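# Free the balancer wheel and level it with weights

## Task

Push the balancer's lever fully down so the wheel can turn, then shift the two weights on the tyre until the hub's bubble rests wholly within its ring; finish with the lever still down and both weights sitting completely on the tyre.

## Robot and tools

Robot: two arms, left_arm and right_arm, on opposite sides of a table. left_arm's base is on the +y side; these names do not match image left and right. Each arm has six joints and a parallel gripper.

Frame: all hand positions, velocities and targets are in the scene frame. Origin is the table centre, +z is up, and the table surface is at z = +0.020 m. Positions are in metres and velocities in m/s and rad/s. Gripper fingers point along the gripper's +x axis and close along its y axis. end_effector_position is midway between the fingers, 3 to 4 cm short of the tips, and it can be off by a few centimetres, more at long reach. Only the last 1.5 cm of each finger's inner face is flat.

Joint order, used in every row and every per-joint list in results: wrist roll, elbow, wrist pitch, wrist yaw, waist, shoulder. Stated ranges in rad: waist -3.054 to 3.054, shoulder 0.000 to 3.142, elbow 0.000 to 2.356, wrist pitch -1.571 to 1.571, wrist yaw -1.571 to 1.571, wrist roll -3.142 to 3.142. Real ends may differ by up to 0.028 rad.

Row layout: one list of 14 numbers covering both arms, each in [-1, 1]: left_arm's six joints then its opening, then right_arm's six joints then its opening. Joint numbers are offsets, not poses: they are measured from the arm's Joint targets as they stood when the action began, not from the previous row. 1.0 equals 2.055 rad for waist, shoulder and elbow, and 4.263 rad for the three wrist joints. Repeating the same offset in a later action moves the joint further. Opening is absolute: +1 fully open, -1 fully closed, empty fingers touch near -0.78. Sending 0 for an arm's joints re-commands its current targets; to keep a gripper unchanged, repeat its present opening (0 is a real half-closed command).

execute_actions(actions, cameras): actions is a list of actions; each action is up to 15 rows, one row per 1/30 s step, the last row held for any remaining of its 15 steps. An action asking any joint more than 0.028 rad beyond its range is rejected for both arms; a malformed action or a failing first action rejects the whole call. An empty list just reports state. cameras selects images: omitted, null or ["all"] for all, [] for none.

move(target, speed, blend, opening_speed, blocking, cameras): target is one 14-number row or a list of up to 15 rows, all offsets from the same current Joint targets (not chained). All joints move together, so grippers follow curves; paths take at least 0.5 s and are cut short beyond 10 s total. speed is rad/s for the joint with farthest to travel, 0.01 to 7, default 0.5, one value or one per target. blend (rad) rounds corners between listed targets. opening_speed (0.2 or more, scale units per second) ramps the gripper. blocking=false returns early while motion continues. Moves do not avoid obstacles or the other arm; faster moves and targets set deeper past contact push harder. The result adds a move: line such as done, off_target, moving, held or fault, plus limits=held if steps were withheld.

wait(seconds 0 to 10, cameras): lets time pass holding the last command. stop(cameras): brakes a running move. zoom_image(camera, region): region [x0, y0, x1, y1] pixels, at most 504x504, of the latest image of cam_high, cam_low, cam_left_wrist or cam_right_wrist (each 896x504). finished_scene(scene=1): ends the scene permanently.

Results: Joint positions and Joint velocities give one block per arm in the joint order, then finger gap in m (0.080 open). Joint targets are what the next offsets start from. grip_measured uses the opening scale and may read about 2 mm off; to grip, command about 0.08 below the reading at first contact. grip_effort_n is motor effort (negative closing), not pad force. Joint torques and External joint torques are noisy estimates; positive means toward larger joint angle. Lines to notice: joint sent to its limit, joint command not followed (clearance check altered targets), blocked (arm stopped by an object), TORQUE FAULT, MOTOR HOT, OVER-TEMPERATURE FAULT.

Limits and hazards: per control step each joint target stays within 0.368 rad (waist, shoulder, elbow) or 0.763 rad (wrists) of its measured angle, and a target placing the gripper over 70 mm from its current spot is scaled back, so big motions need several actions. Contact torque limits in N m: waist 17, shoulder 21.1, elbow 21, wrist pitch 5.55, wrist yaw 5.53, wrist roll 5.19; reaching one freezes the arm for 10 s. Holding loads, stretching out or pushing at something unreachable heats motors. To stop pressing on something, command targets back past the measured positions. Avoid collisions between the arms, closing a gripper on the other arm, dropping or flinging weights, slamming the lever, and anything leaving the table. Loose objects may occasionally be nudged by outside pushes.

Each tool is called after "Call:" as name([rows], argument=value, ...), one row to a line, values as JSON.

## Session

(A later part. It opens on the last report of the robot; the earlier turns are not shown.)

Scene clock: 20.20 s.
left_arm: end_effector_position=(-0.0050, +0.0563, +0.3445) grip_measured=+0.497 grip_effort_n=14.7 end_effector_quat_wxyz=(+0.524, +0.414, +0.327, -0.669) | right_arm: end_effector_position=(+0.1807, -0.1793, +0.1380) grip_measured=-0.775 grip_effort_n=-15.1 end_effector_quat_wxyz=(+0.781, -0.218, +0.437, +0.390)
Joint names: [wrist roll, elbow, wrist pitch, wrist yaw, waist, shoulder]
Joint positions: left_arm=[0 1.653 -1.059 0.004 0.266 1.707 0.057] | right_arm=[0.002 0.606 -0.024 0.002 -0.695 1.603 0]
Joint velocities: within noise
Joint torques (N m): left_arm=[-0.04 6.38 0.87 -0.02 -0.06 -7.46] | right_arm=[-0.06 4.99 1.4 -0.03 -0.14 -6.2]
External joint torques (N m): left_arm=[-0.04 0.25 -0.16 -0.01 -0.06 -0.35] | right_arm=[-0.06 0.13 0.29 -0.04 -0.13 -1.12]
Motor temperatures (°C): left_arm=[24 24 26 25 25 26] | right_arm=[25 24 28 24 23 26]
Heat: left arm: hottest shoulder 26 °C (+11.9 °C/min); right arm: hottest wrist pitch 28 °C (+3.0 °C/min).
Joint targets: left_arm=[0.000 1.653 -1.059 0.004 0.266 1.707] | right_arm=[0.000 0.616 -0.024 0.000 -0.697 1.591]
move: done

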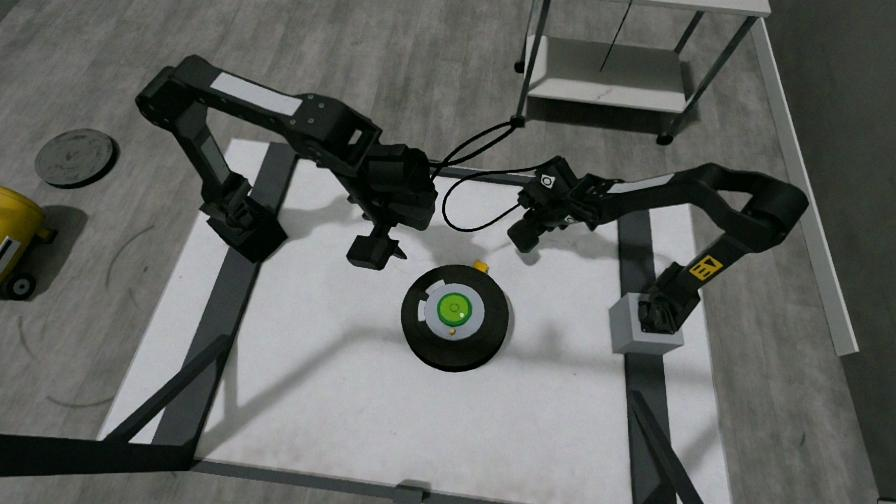

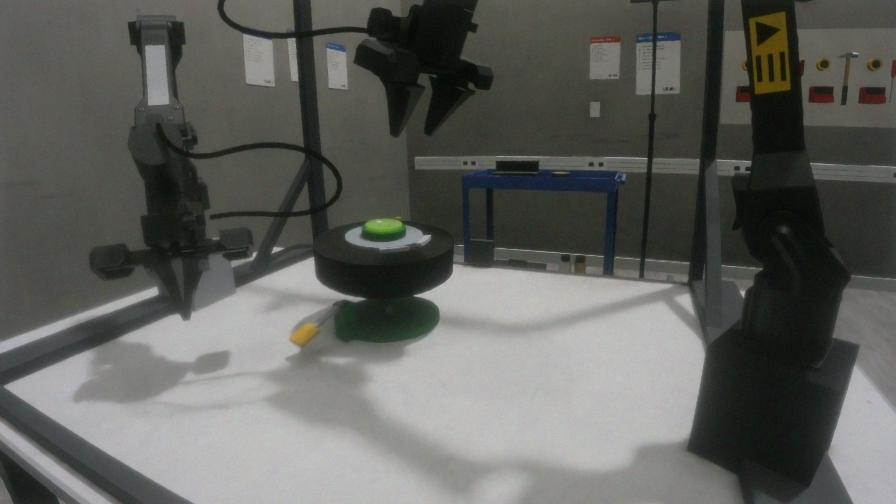

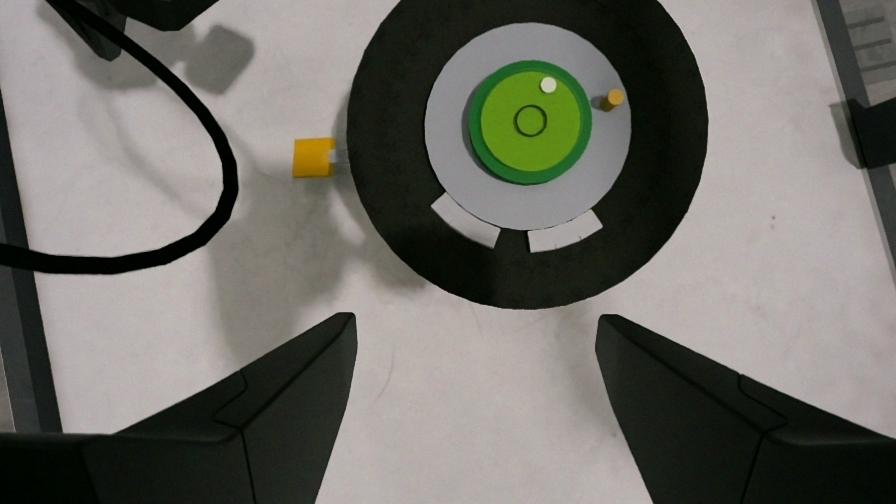

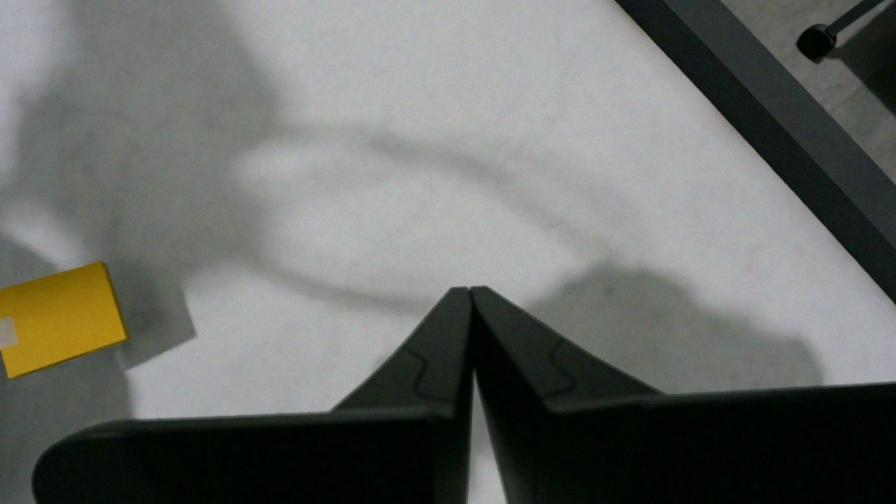

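Call:
move(target=[0.1337, 0.0764, -0.0183, -0.001, 0, 0.1783, 0.40, 0,0,0,0,-0.05,0,-1], speed=0.8)

Call:
zoom_image(camera="cam_left_wrist", region=[220, 60, 720, 460])

Scene clock: 25.00 s.
left_arm: end_effector_position=(-0.0130, +0.0233, +0.2421) grip_measured=+0.403 grip_effort_n=-17.9 end_effector_quat_wxyz=(+0.311, +0.618, +0.216, -0.689) | right_arm: end_effector_position=(+0.2063, -0.2006, +0.1379) grip_measured=-0.775 grip_effort_n=-15.1 end_effector_quat_wxyz=(+0.800, -0.196, +0.448, +0.349)
Joint names: [wrist roll, elbow, wrist pitch, wrist yaw, waist, shoulder]
Joint positions: left_arm=[0.567 1.799 -1.136 0.004 0.266 2.066 0.053] | right_arm=[0.002 0.606 -0.024 0.002 -0.797 1.603 0]
Joint velocities: within noise
Joint torques (N m): left_arm=[0.06 7.23 0.39 -0.14 0.02 -8.89] | right_arm=[-0.06 5.03 1.43 -0.03 -0.17 -6.18]
External joint torques (N m): left_arm=[0.07 1.53 -0.19 -0.16 0.03 0.25] | right_arm=[-0.06 0.19 0.32 -0.03 -0.17 -1.1]
Motor temperatures (°C): left_arm=[24 25 26 25 25 27] | right_arm=[25 25 28 24 23 26]
Heat: left arm: hottest shoulder 27 °C (+12.0 °C/min); right arm: hottest wrist pitch 28 °C (+2.4 °C/min).
Joint targets: left_arm=[0.570 1.811 -1.137 0.000 0.266 2.073] | right_arm=[0.000 0.616 -0.024 0.000 -0.800 1.592]
move: done

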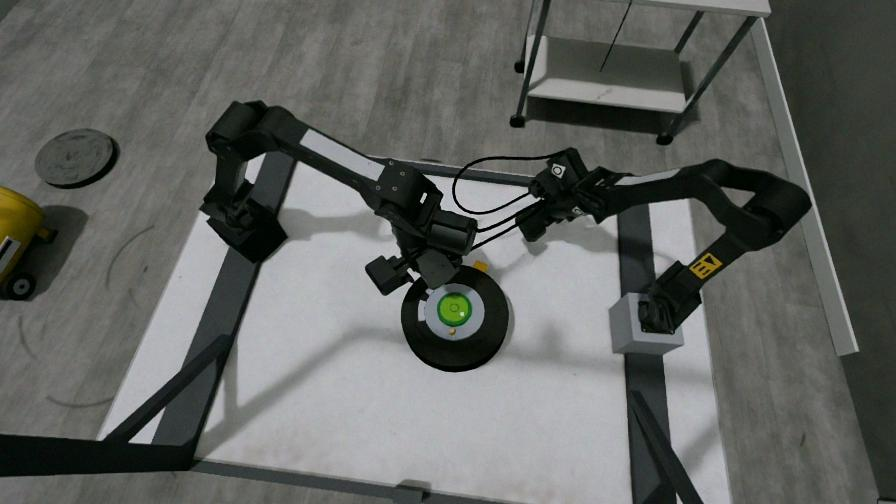

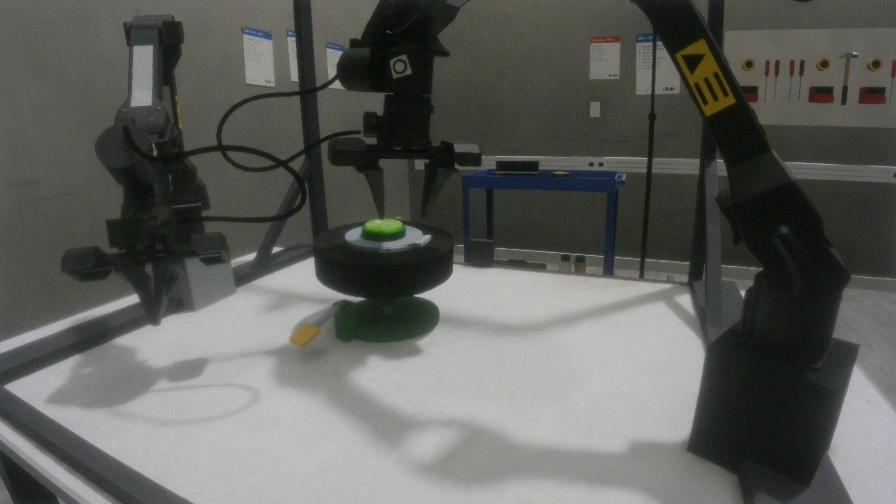

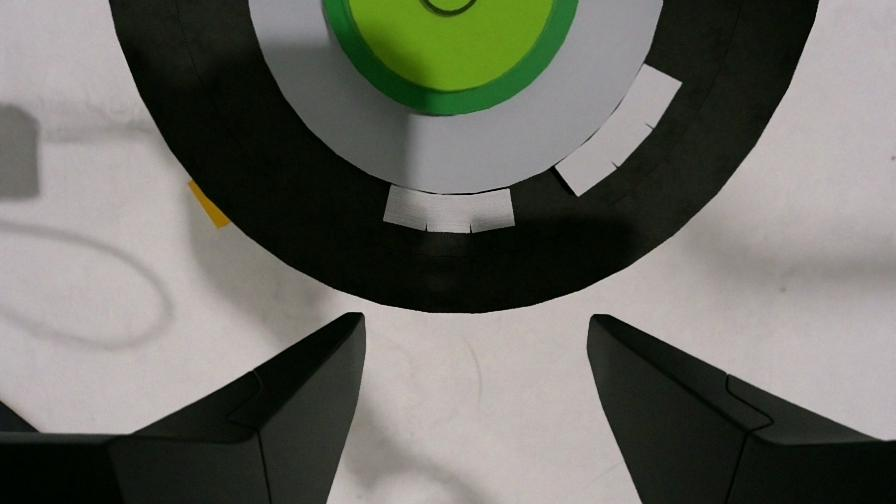

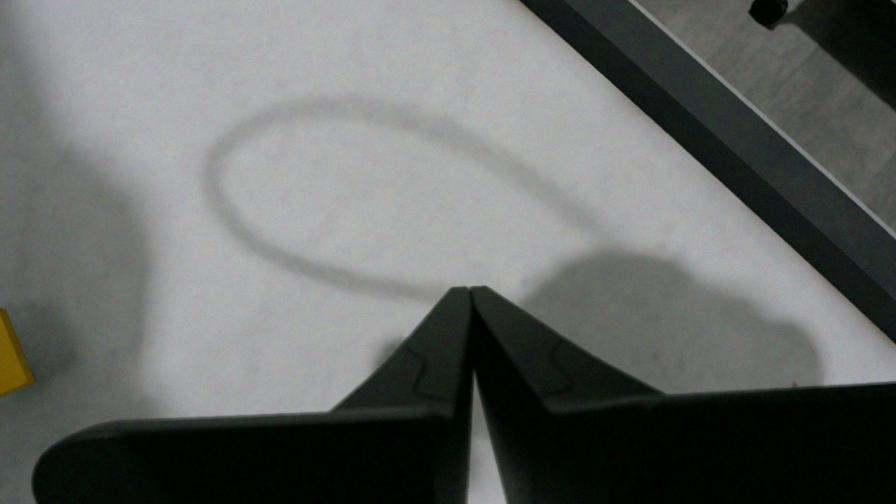

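Scaled by 1.008 from the camera's 896x504 image, which has a finer 1280x720 frame.

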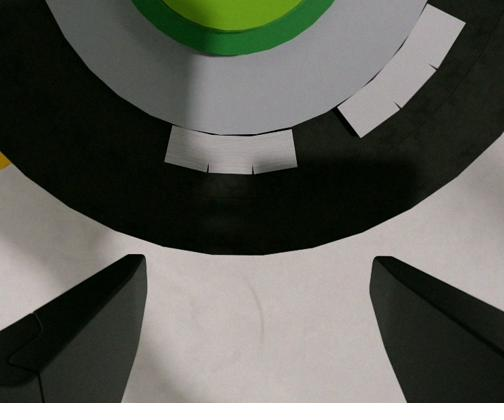

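Call:
move(target=[0, 0.0135, 0.0117, 0, 0, 0.0382, 0.40, 0,0,0,0,0,0,-1], speed=0.5, cameras=["cam_low","cam_left_wrist"])

Call:
zoom_image(camera="cam_low", region=[305, 125, 505, 300])

Scene clock: 27.67 s.
left_arm: end_effector_position=(-0.0168, +0.0074, +0.2193) grip_measured=+0.403 grip_effort_n=-18.4 end_effector_quat_wxyz=(+0.310, +0.618, +0.217, -0.689) | right_arm: end_effector_position=(+0.2063, -0.2006, +0.1379) grip_measured=-0.775 grip_effort_n=-15.1 end_effector_quat_wxyz=(+0.800, -0.196, +0.448, +0.349)
Joint names: [wrist roll, elbow, wrist pitch, wrist yaw, waist, shoulder]
Joint positions: left_arm=[0.567 1.827 -1.089 0.004 0.266 2.143 0.053] | right_arm=[0.002 0.606 -0.024 0.002 -0.797 1.603 0]
Joint velocities: within noise
Joint torques (N m): left_arm=[0.08 7.4 0.58 -0.16 0.02 -9.16] | right_arm=[-0.06 4.98 1.43 -0.02 -0.15 -6.16]
External joint torques (N m): left_arm=[0.09 1.62 -0.01 -0.19 0.04 0.6] | right_arm=[-0.06 0.15 0.33 -0.01 -0.16 -1.1]
Motor temperatures (°C): left_arm=[24 25 26 25 25 28] | right_arm=[25 25 28 24 23 26]
Heat: left arm: hottest shoulder 28 °C (+13.0 °C/min); right arm: hottest wrist pitch 28 °C (+2.2 °C/min).
Joint targets: left_arm=[0.570 1.838 -1.087 0.000 0.266 2.152] | right_arm=[0.000 0.616 -0.024 0.000 -0.800 1.592]
move: done
Images, in order (width x height): cam_low 896x504, cam_left_wrist 896x504.

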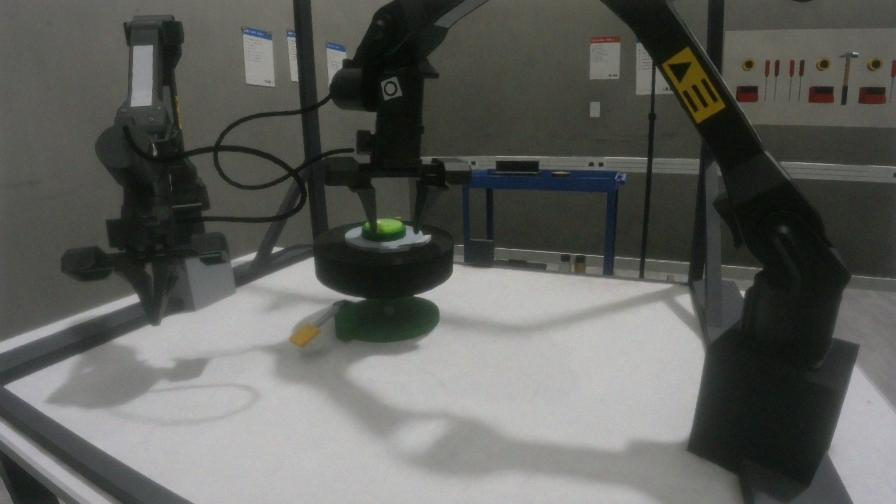

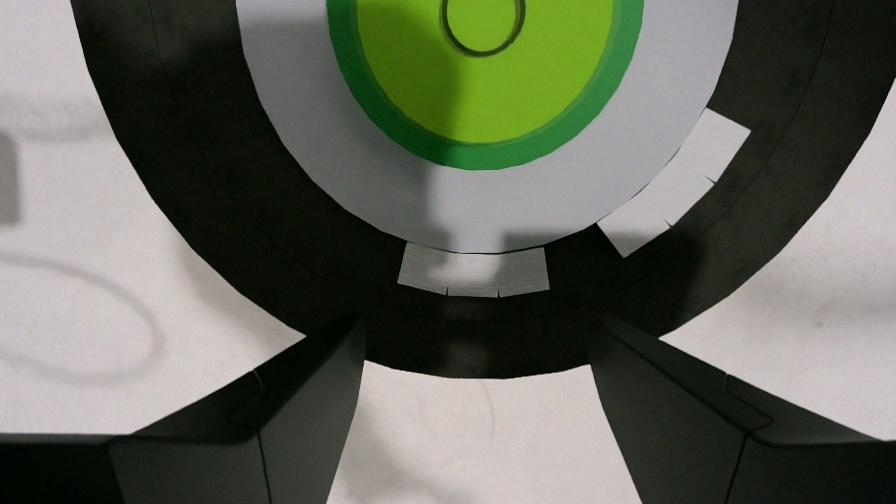

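Scaled by 2.520 from the camera's 896x504 image, which has a finer 1280x720 frame.

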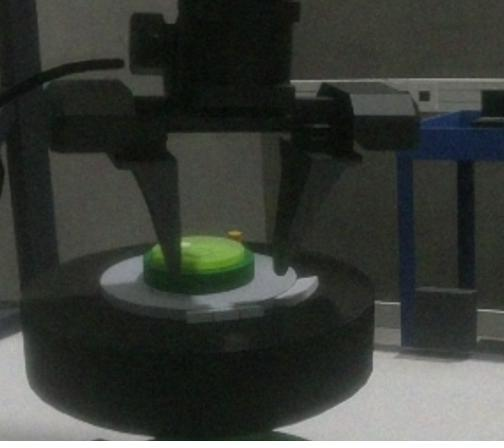

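Call:
move(target=[0, -0.0655, 0.0234, 0, 0.0068, -0.0174, 0.46, 0,0,0,0,0,0,-1], speed=0.4, cameras=["cam_low","cam_left_wrist"])

Call:
zoom_image(camera="cam_low", region=[305, 125, 505, 300])

Scene clock: 30.03 s.
left_arm: end_effector_position=(-0.0111, +0.0129, +0.1950) grip_measured=+0.457 grip_effort_n=14.7 end_effector_quat_wxyz=(+0.312, +0.618, +0.221, -0.687) | right_arm: end_effector_position=(+0.2063, -0.2006, +0.1379) grip_measured=-0.775 grip_effort_n=-14.7 end_effector_quat_wxyz=(+0.800, -0.196, +0.448, +0.349)
Joint names: [wrist roll, elbow, wrist pitch, wrist yaw, waist, shoulder]
Joint positions: left_arm=[0.567 1.712 -0.989 0.006 0.277 2.131 0.056] | right_arm=[0.002 0.606 -0.024 0.002 -0.797 1.603 0]
Joint velocities: within noise
Joint torques (N m): left_arm=[0.06 4.96 0.53 -0.23 0.42 -11.61] | right_arm=[-0.06 4.98 1.42 -0.02 -0.16 -6.2]
External joint torques (N m): left_arm=[0.06 -0.71 -0.06 -0.26 0.42 -2.09] | right_arm=[-0.07 0.1 0.3 -0.02 -0.11 -1.1]
Motor temperatures (°C): left_arm=[24 25 26 25 25 28] | right_arm=[25 25 28 24 23 26]
Heat: left arm: hottest shoulder 28 °C (+12.0 °C/min); right arm: hottest wrist pitch 28 °C (+2.0 °C/min).
Joint targets: left_arm=[0.570 1.704 -0.987 0.000 0.280 2.116] | right_arm=[0.000 0.616 -0.024 0.000 -0.800 1.592]
move: done
Images, in order (width x height): cam_low 896x504, cam_left_wrist 896x504.

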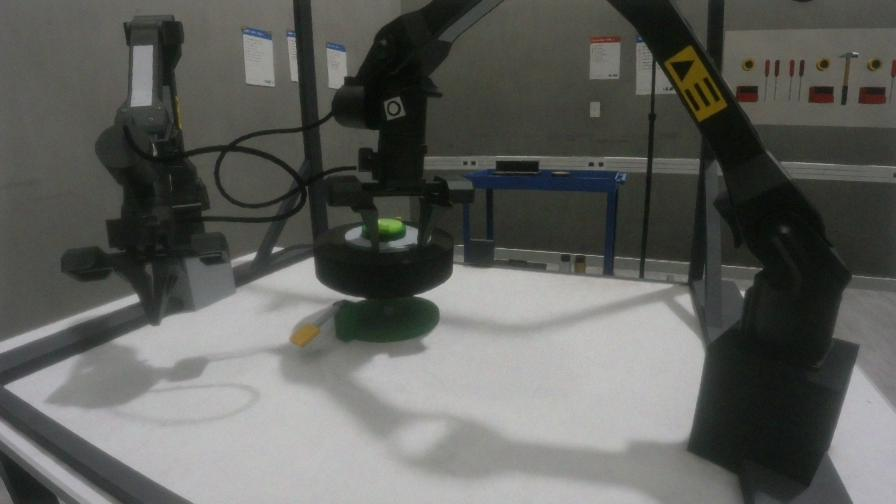

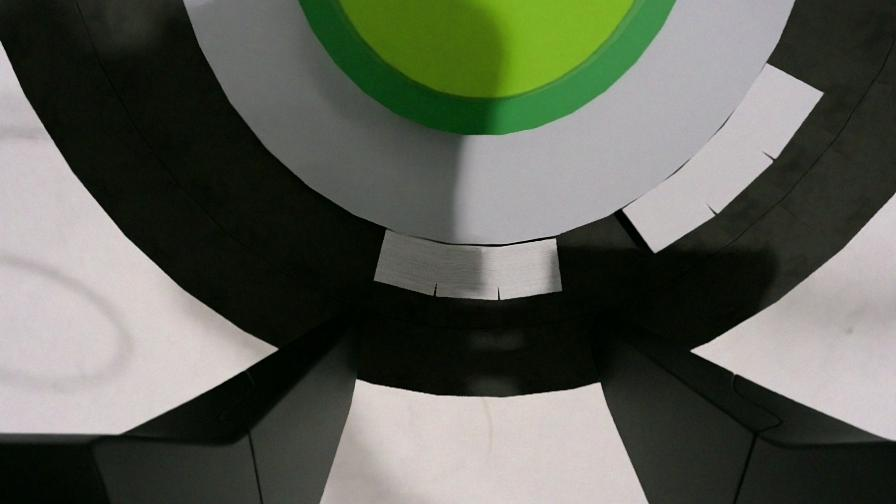

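Scaled by 2.520 from the camera's 896x504 image, which has a finer 1280x720 frame.

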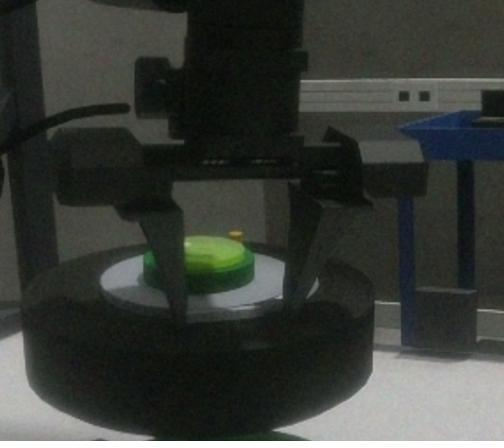

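Call:
move([
  [0, 0.0071, 0.0003, 0, 0, 0.0082, 0.46, 0,0,0,0,0,0,-1],
  [0, -0.0071, 0.0132, 0, 0, 0.0207, 0.46, 0,0,0,0,0,0,-1],
], speed=0.15, cameras=["cam_low","cam_left_wrist"])

Call:
zoom_image(camera="cam_low", region=[305, 125, 505, 300])

Scene clock: 32.57 s.
left_arm: end_effector_position=(-0.0112, +0.0118, +0.1913) grip_measured=+0.458 grip_effort_n=10.5 end_effector_quat_wxyz=(+0.313, +0.617, +0.216, -0.689) | right_arm: end_effector_position=(+0.2063, -0.2006, +0.1379) grip_measured=-0.775 grip_effort_n=-15.1 end_effector_quat_wxyz=(+0.800, -0.196, +0.448, +0.349)
Joint names: [wrist roll, elbow, wrist pitch, wrist yaw, waist, shoulder]
Joint positions: left_arm=[0.575 1.696 -0.964 0.006 0.277 2.131 0.056] | right_arm=[0.002 0.606 -0.024 0.002 -0.797 1.603 0]
Joint velocities: within noise
Joint torques (N m): left_arm=[-0.19 5.1 3.11 -0.23 0.35 -6.86] | right_arm=[-0.06 5 1.43 -0.02 -0.18 -6.21]
External joint torques (N m): left_arm=[-0.19 -0.56 2.52 -0.25 0.35 2.71] | right_arm=[-0.06 0.17 0.32 -0.02 -0.15 -1.12]
Motor temperatures (°C): left_arm=[24 25 26 25 25 28] | right_arm=[25 26 28 24 23 27]
Heat: left arm: hottest shoulder 28 °C (+11.1 °C/min); right arm: hottest wrist pitch 28 °C (+1.8 °C/min).
Joint targets: left_arm=[0.570 1.689 -0.931 0.000 0.280 2.159] | right_arm=[0.000 0.616 -0.024 0.000 -0.800 1.592]
move: off_target (left_arm); left_arm: the wrist pitch is farthest, 0.033 rad from its target
Images, in order (width x height): cam_low 896x504, cam_left_wrist 896x504.

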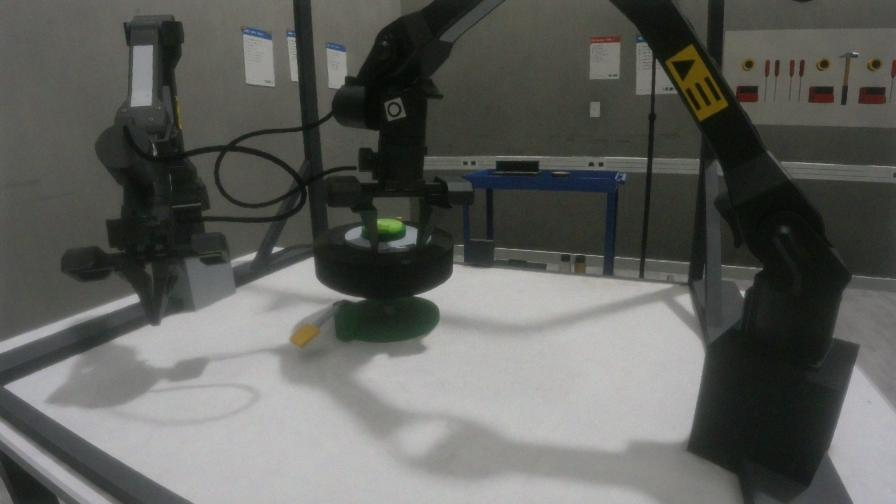

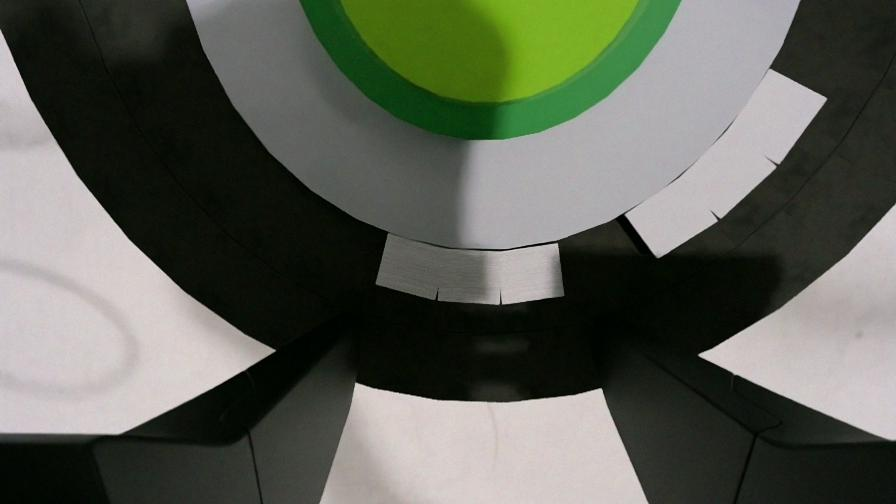

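Scaled by 2.520 from the camera's 896x504 image, which has a finer 1280x720 frame.

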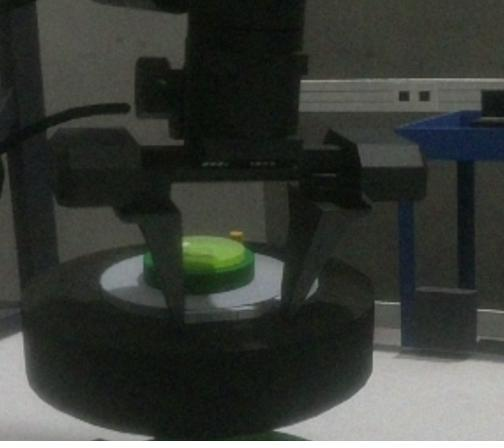

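Call:
move([
  [0, 0.028, -0.0226, 0, 0, -0.0194, 0.46, 0,0,0,0,0,0,-1],
  [0.013, 0.0553, -0.0276, 0, -0.0034, -0.0024, 0.46, 0,0,0,0,0,0,-1],
  [0.013, 0.0313, -0.0139, 0, -0.0034, 0.002, 0.46, 0,0,0,0,0,0,-1],
], speed=[0.3,0.3,0.12], cameras=["cam_low","cam_left_wrist"])

Call:
zoom_image(camera="cam_low", region=[305, 125, 505, 300])

Call:
zoom_image(camera="cam_left_wrist", region=[300, 180, 660, 400])

Scene clock: 36.13 s.
left_arm: end_effector_position=(-0.0134, +0.0026, +0.1992) grip_measured=+0.458 grip_effort_n=10.5 end_effector_quat_wxyz=(+0.301, +0.621, +0.195, -0.697) | right_arm: end_effector_position=(+0.2063, -0.2006, +0.1379) grip_measured=-0.775 grip_effort_n=-14.7 end_effector_quat_wxyz=(+0.800, -0.196, +0.448, +0.349)
Joint names: [wrist roll, elbow, wrist pitch, wrist yaw, waist, shoulder]
Joint positions: left_arm=[0.623 1.759 -0.993 0.006 0.277 2.153 0.056] | right_arm=[0.002 0.606 -0.024 0.002 -0.797 1.603 0]
Joint velocities: within noise
Joint torques (N m): left_arm=[0.07 5.28 0.63 -0.24 -0.26 -9.02] | right_arm=[-0.07 5.01 1.44 -0.02 -0.19 -6.17]
External joint torques (N m): left_arm=[0.08 -0.46 0.01 -0.27 -0.2 0.75] | right_arm=[-0.07 0.22 0.34 -0.01 -0.2 -1.1]
Motor temperatures (°C): left_arm=[24 25 27 25 25 29] | right_arm=[25 26 28 24 23 27]
Heat: left arm: hottest shoulder 29 °C (+11.6 °C/min); right arm: hottest wrist pitch 28 °C (+1.7 °C/min).
Joint targets: left_arm=[0.626 1.753 -0.990 -0.001 0.274 2.163] | right_arm=[0.000 0.616 -0.024 0.000 -0.800 1.592]
move: done
Images, in order (width x height): cam_low 896x504, cam_left_wrist 896x504.

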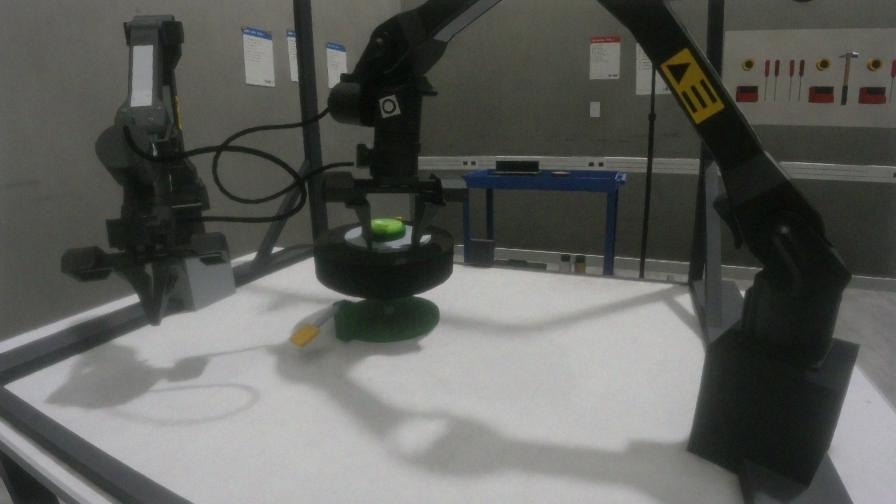

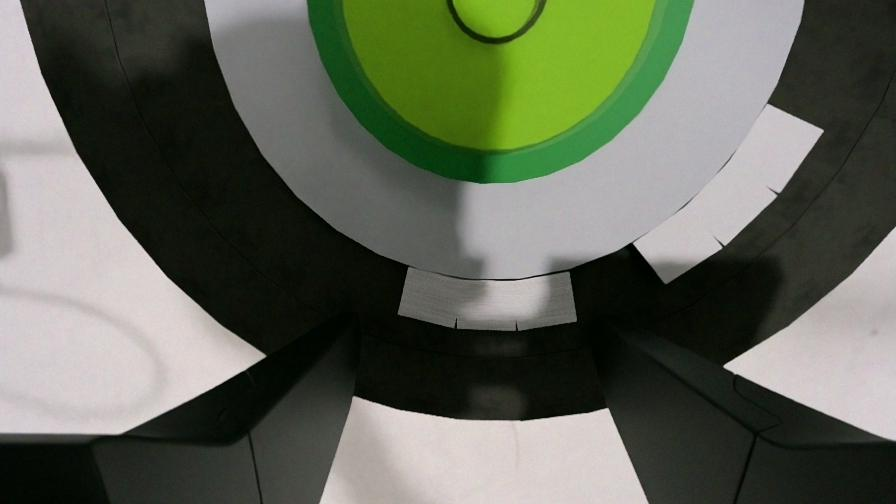

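Scaled by 2.520 from the camera's 896x504 image, which has a finer 1280x720 frame.

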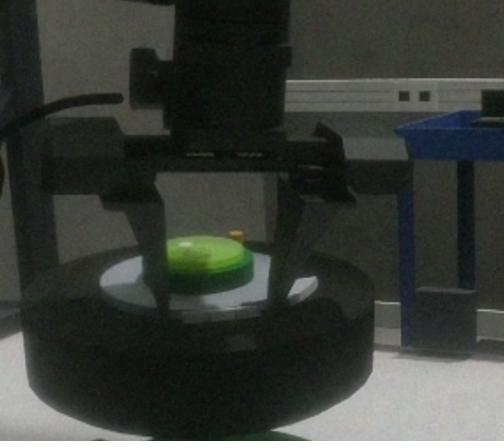

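Scaled by 1.400 from the camera's 896x504 image, which has a finer 1280x720 frame.

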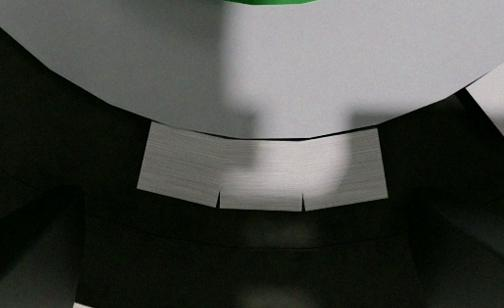

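Call:
move([
  [0, -0.0096, 0.0059, 0, 0.001, 0.0026, 0.46, 0,0,0,0,0,0,-1],
  [0, -0.0096, 0.0059, 0, 0.001, 0.0026, 0.08, 0,0,0,0,0,0,-1],
], speed=0.12, opening_speed=0.5, cameras=["cam_low","cam_left_wrist"])

Scene clock: 38.30 s.
left_arm: end_effector_position=(-0.0138, +0.0046, +0.1948) grip_measured=+0.085 grip_effort_n=-20.7 end_effector_quat_wxyz=(+0.298, +0.623, +0.195, -0.696) | right_arm: end_effector_position=(+0.2063, -0.2006, +0.1379) grip_measured=-0.775 grip_effort_n=-14.7 end_effector_quat_wxyz=(+0.800, -0.196, +0.448, +0.349)
Joint names: [wrist roll, elbow, wrist pitch, wrist yaw, waist, shoulder]
Joint positions: left_arm=[0.625 1.742 -0.981 0.006 0.275 2.153 0.039] | right_arm=[0.002 0.606 -0.024 0.002 -0.797 1.603 0]
Joint velocities: within noise
Joint torques (N m): left_arm=[-0.01 4.97 1.76 -0.21 -0.01 -8.27] | right_arm=[-0.06 4.97 1.41 -0.02 -0.19 -6.16]
External joint torques (N m): left_arm=[0 -0.72 1.17 -0.24 -0.06 1.43] | right_arm=[-0.06 0.09 0.28 -0.02 -0.15 -1.06]
Motor temperatures (°C): left_arm=[24 25 27 25 25 29] | right_arm=[25 26 28 24 23 27]
Heat: left arm: hottest shoulder 29 °C (+11.0 °C/min); right arm: hottest wrist pitch 28 °C (+1.6 °C/min).
Joint targets: left_arm=[0.626 1.733 -0.965 -0.001 0.276 2.168] | right_arm=[0.000 0.616 -0.024 0.000 -0.800 1.592]
move: done
Images, in order (width x height): cam_low 896x504, cam_left_wrist 896x504.

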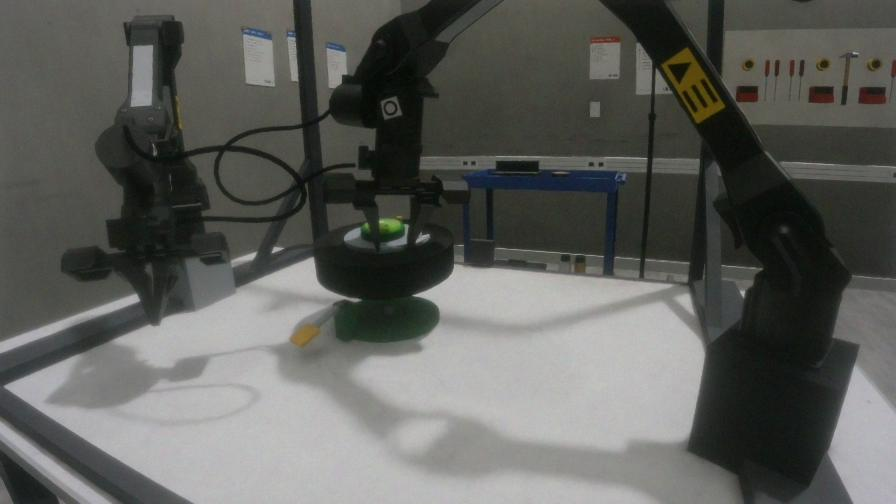

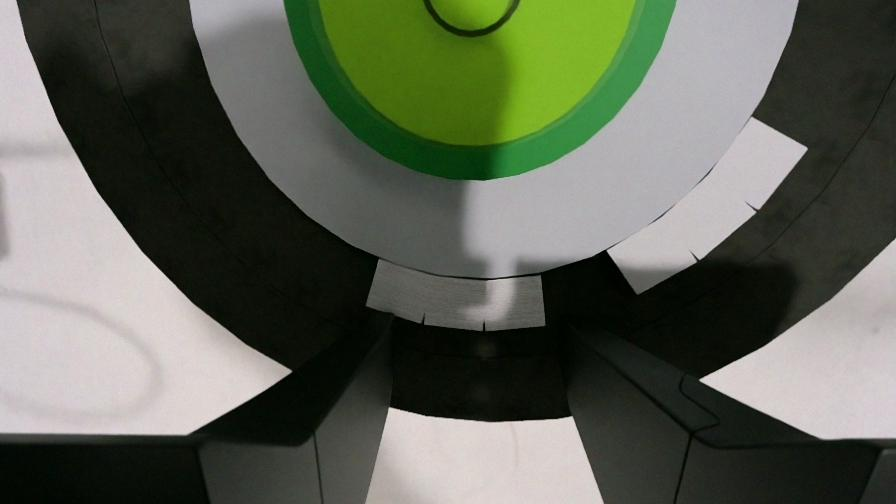

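Call:
move([
  [0,0,0,0,0,0, 0.46, 0,0,0,0,0,0,-1],
  [0, 0.0185, -0.0108, 0, 0, -0.0039, 0.46, 0,0,0,0,0,0,-1],
  [0, 0.0382, -0.0142, 0, 0.001, 0.0087, 0.46, 0,0,0,0,0,0,-1],
], speed=0.3, opening_speed=1, cameras=["cam_low","cam_left_wrist"])

Scene clock: 40.87 s.
left_arm: end_effector_position=(-0.0142, +0.0001, +0.2003) grip_measured=+0.457 grip_effort_n=14.7 end_effector_quat_wxyz=(+0.297, +0.625, +0.198, -0.694) | right_arm: end_effector_position=(+0.2063, -0.2006, +0.1379) grip_measured=-0.775 grip_effort_n=-14.7 end_effector_quat_wxyz=(+0.800, -0.196, +0.448, +0.349)
Joint names: [wrist roll, elbow, wrist pitch, wrist yaw, waist, shoulder]
Joint positions: left_arm=[0.625 1.8 -1.025 0.004 0.276 2.174 0.056] | right_arm=[0.002 0.606 -0.024 0.002 -0.797 1.603 0]
Joint velocities: within noise
Joint torques (N m): left_arm=[-0.03 7.47 0.36 -0.17 0.04 -9.03] | right_arm=[-0.07 4.99 1.43 -0.02 -0.09 -6.16]
External joint torques (N m): left_arm=[-0.02 1.81 -0.21 -0.21 0.18 0.82] | right_arm=[-0.07 0.12 0.31 -0.02 -0.07 -1.04]
Motor temperatures (°C): left_arm=[24 25 27 25 25 29] | right_arm=[25 26 29 24 23 27]
Heat: left arm: hottest shoulder 29 °C (+10.3 °C/min); right arm: hottest wrist pitch 29 °C (+2.9 °C/min).
Joint targets: left_arm=[0.626 1.812 -1.025 0.000 0.277 2.186] | right_arm=[0.000 0.616 -0.024 0.000 -0.800 1.592]
move: done
Images, in order (width x height): cam_low 896x504, cam_left_wrist 896x504.

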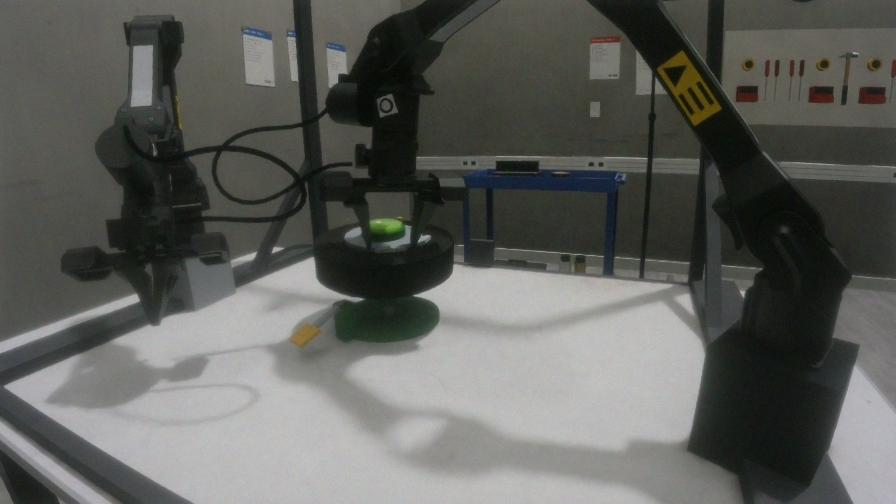

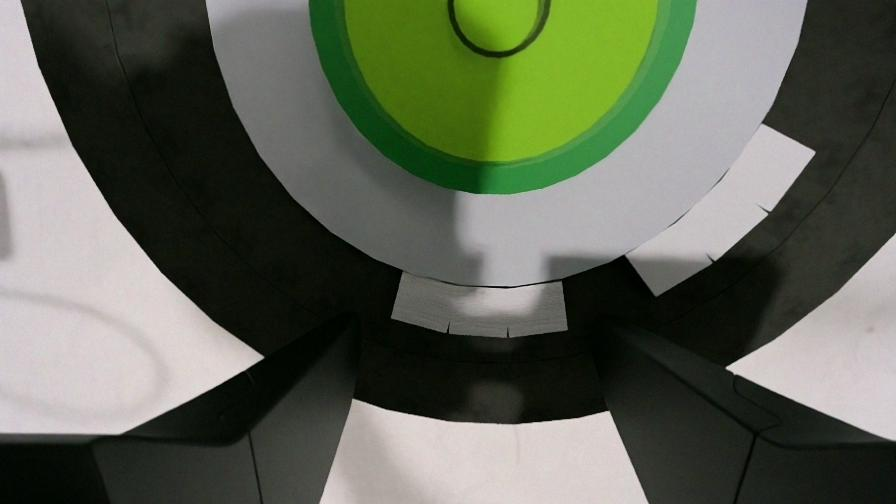

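Call:
move([
  [0.0164, -0.0173, 0.0101, 0, 0, 0.0037, 0.46, 0,0,0,0,0,0,-1],
  [0.0164, -0.0173, 0.0101, 0, 0, 0.0037, 0.02, 0,0,0,0,0,0,-1],
], speed=0.12, opening_speed=0.5, cameras=["cam_low","cam_left_wrist"])

Call:
zoom_image(camera="cam_left_wrist", region=[300, 180, 660, 400])

Scene clock: 43.40 s.
left_arm: end_effector_position=(-0.0150, -0.0041, +0.1956) grip_measured=+0.025 grip_effort_n=-20.2 end_effector_quat_wxyz=(+0.281, +0.631, +0.168, -0.704) | right_arm: end_effector_position=(+0.2063, -0.2006, +0.1379) grip_measured=-0.775 grip_effort_n=-15.1 end_effector_quat_wxyz=(+0.800, -0.196, +0.448, +0.349)
Joint names: [wrist roll, elbow, wrist pitch, wrist yaw, waist, shoulder]
Joint positions: left_arm=[0.694 1.785 -0.987 0.004 0.276 2.179 0.036] | right_arm=[0.002 0.606 -0.024 0.002 -0.797 1.603 0]
Joint velocities: within noise
Joint torques (N m): left_arm=[0 4.91 0.81 -0.15 0.11 -8.63] | right_arm=[-0.06 5 1.44 -0.02 -0.16 -6.19]
External joint torques (N m): left_arm=[0.01 -0.85 0.18 -0.17 0.02 1.31] | right_arm=[-0.06 0.17 0.33 -0.02 -0.16 -1.09]
Motor temperatures (°C): left_arm=[24 25 27 25 25 30] | right_arm=[25 27 29 24 23 27]
Heat: left arm: hottest shoulder 30 °C (+11.1 °C/min); right arm: hottest wrist pitch 29 °C (+2.8 °C/min).
Joint targets: left_arm=[0.695 1.776 -0.982 0.000 0.277 2.194] | right_arm=[0.000 0.616 -0.024 0.000 -0.800 1.592]
move: done
Images, in order (width x height): cam_low 896x504, cam_left_wrist 896x504.

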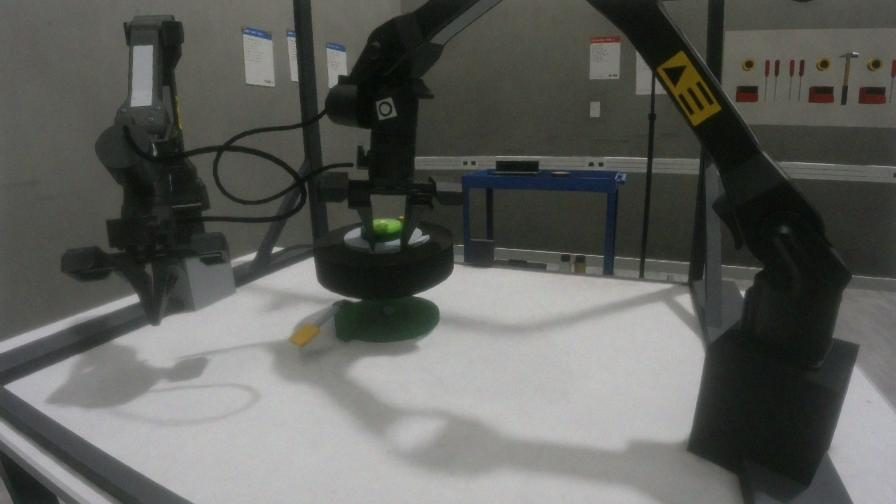

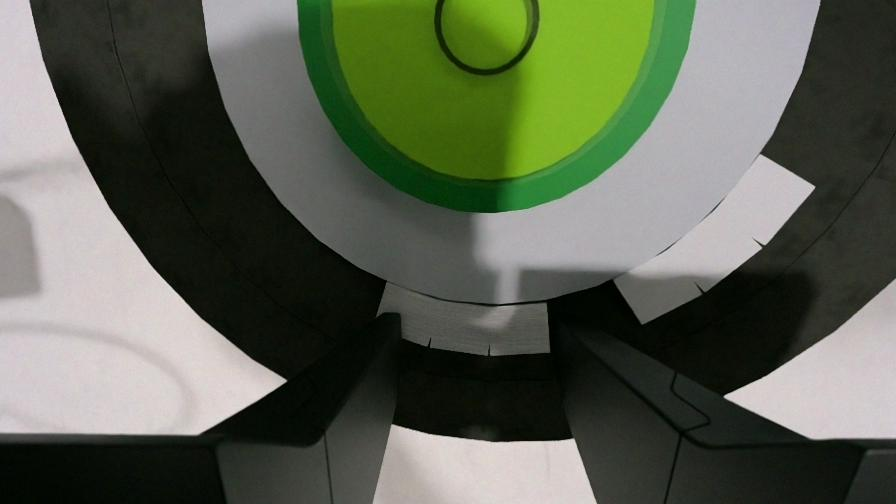

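Scaled by 1.400 from the camera's 896x504 image, which has a finer 1280x720 frame.

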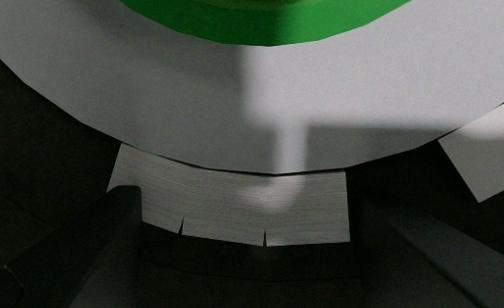

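Call:
move([
  [0, 0,0, 0, 0, 0, 0.46, 0,0,0,0,0,0,-1],
  [0, -0.0052, 0.0032, 0, 0, 0.0014, 0.46, 0,0,0,0,0,0,-1],
], speed=0.12, opening_speed=0.7, cameras=["cam_low","cam_left_wrist"])

Call:
zoom_image(camera="cam_left_wrist", region=[300, 180, 660, 400])

Scene clock: 45.73 s.
left_arm: end_effector_position=(-0.0140, -0.0074, +0.1955) grip_measured=+0.457 grip_effort_n=16.0 end_effector_quat_wxyz=(+0.286, +0.628, +0.164, -0.705) | right_arm: end_effector_position=(+0.2063, -0.2006, +0.1379) grip_measured=-0.775 grip_effort_n=-14.7 end_effector_quat_wxyz=(+0.800, -0.196, +0.448, +0.349)
Joint names: [wrist roll, elbow, wrist pitch, wrist yaw, waist, shoulder]
Joint positions: left_arm=[0.694 1.782 -0.969 0.002 0.279 2.179 0.056] | right_arm=[0.002 0.606 -0.024 0.002 -0.797 1.603 0]
Joint velocities: within noise
Joint torques (N m): left_arm=[0.01 4.08 0.51 -0.08 -0.24 -8.29] | right_arm=[-0.06 5 1.43 -0.02 -0.12 -6.17]
External joint torques (N m): left_arm=[0.02 -1.63 -0.11 -0.11 -0.31 1.58] | right_arm=[-0.06 0.1 0.3 -0.01 -0.14 -1.04]
Motor temperatures (°C): left_arm=[24 25 27 25 25 30] | right_arm=[25 27 29 24 23 27]
Heat: left arm: hottest shoulder 30 °C (+10.5 °C/min); right arm: hottest wrist pitch 29 °C (+2.6 °C/min).
Joint targets: left_arm=[0.695 1.766 -0.969 0.000 0.277 2.196] | right_arm=[0.000 0.616 -0.024 0.000 -0.800 1.592]
move: done
Images, in order (width x height): cam_low 896x504, cam_left_wrist 896x504.

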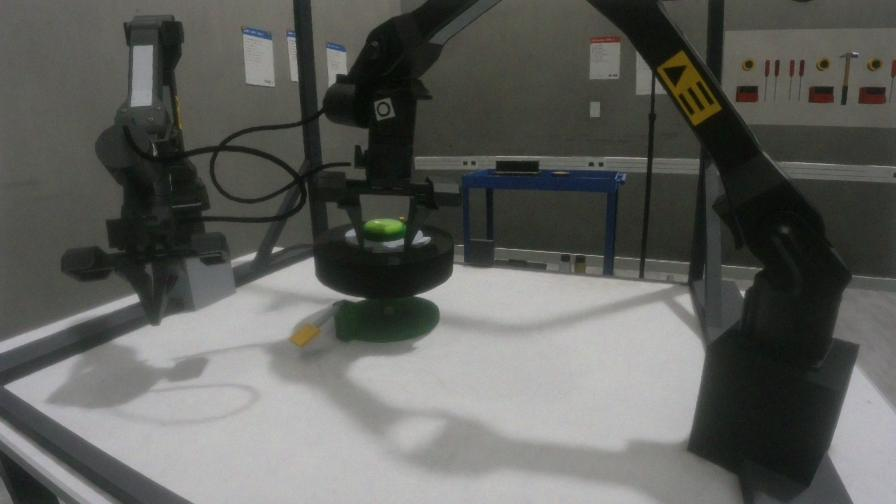

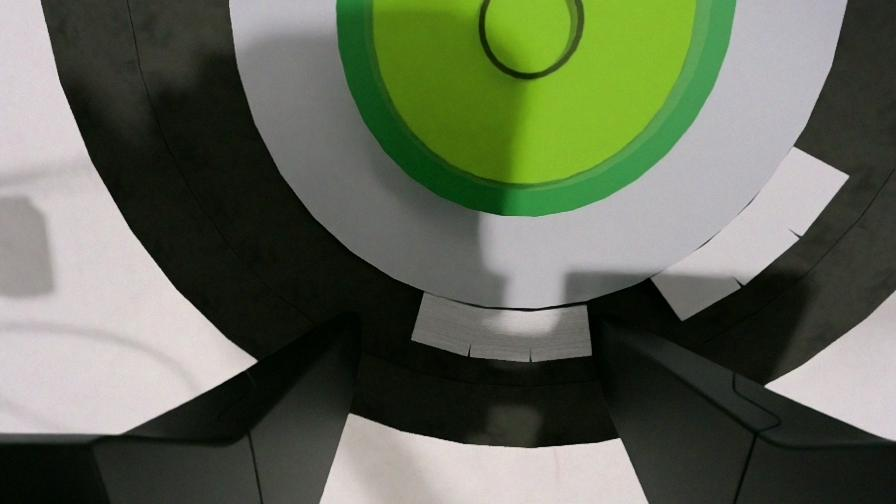

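Scaled by 1.400 from the camera's 896x504 image, which has a finer 1280x720 frame.

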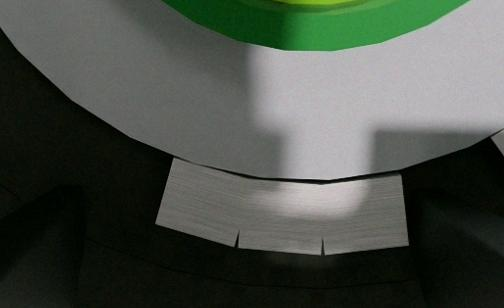

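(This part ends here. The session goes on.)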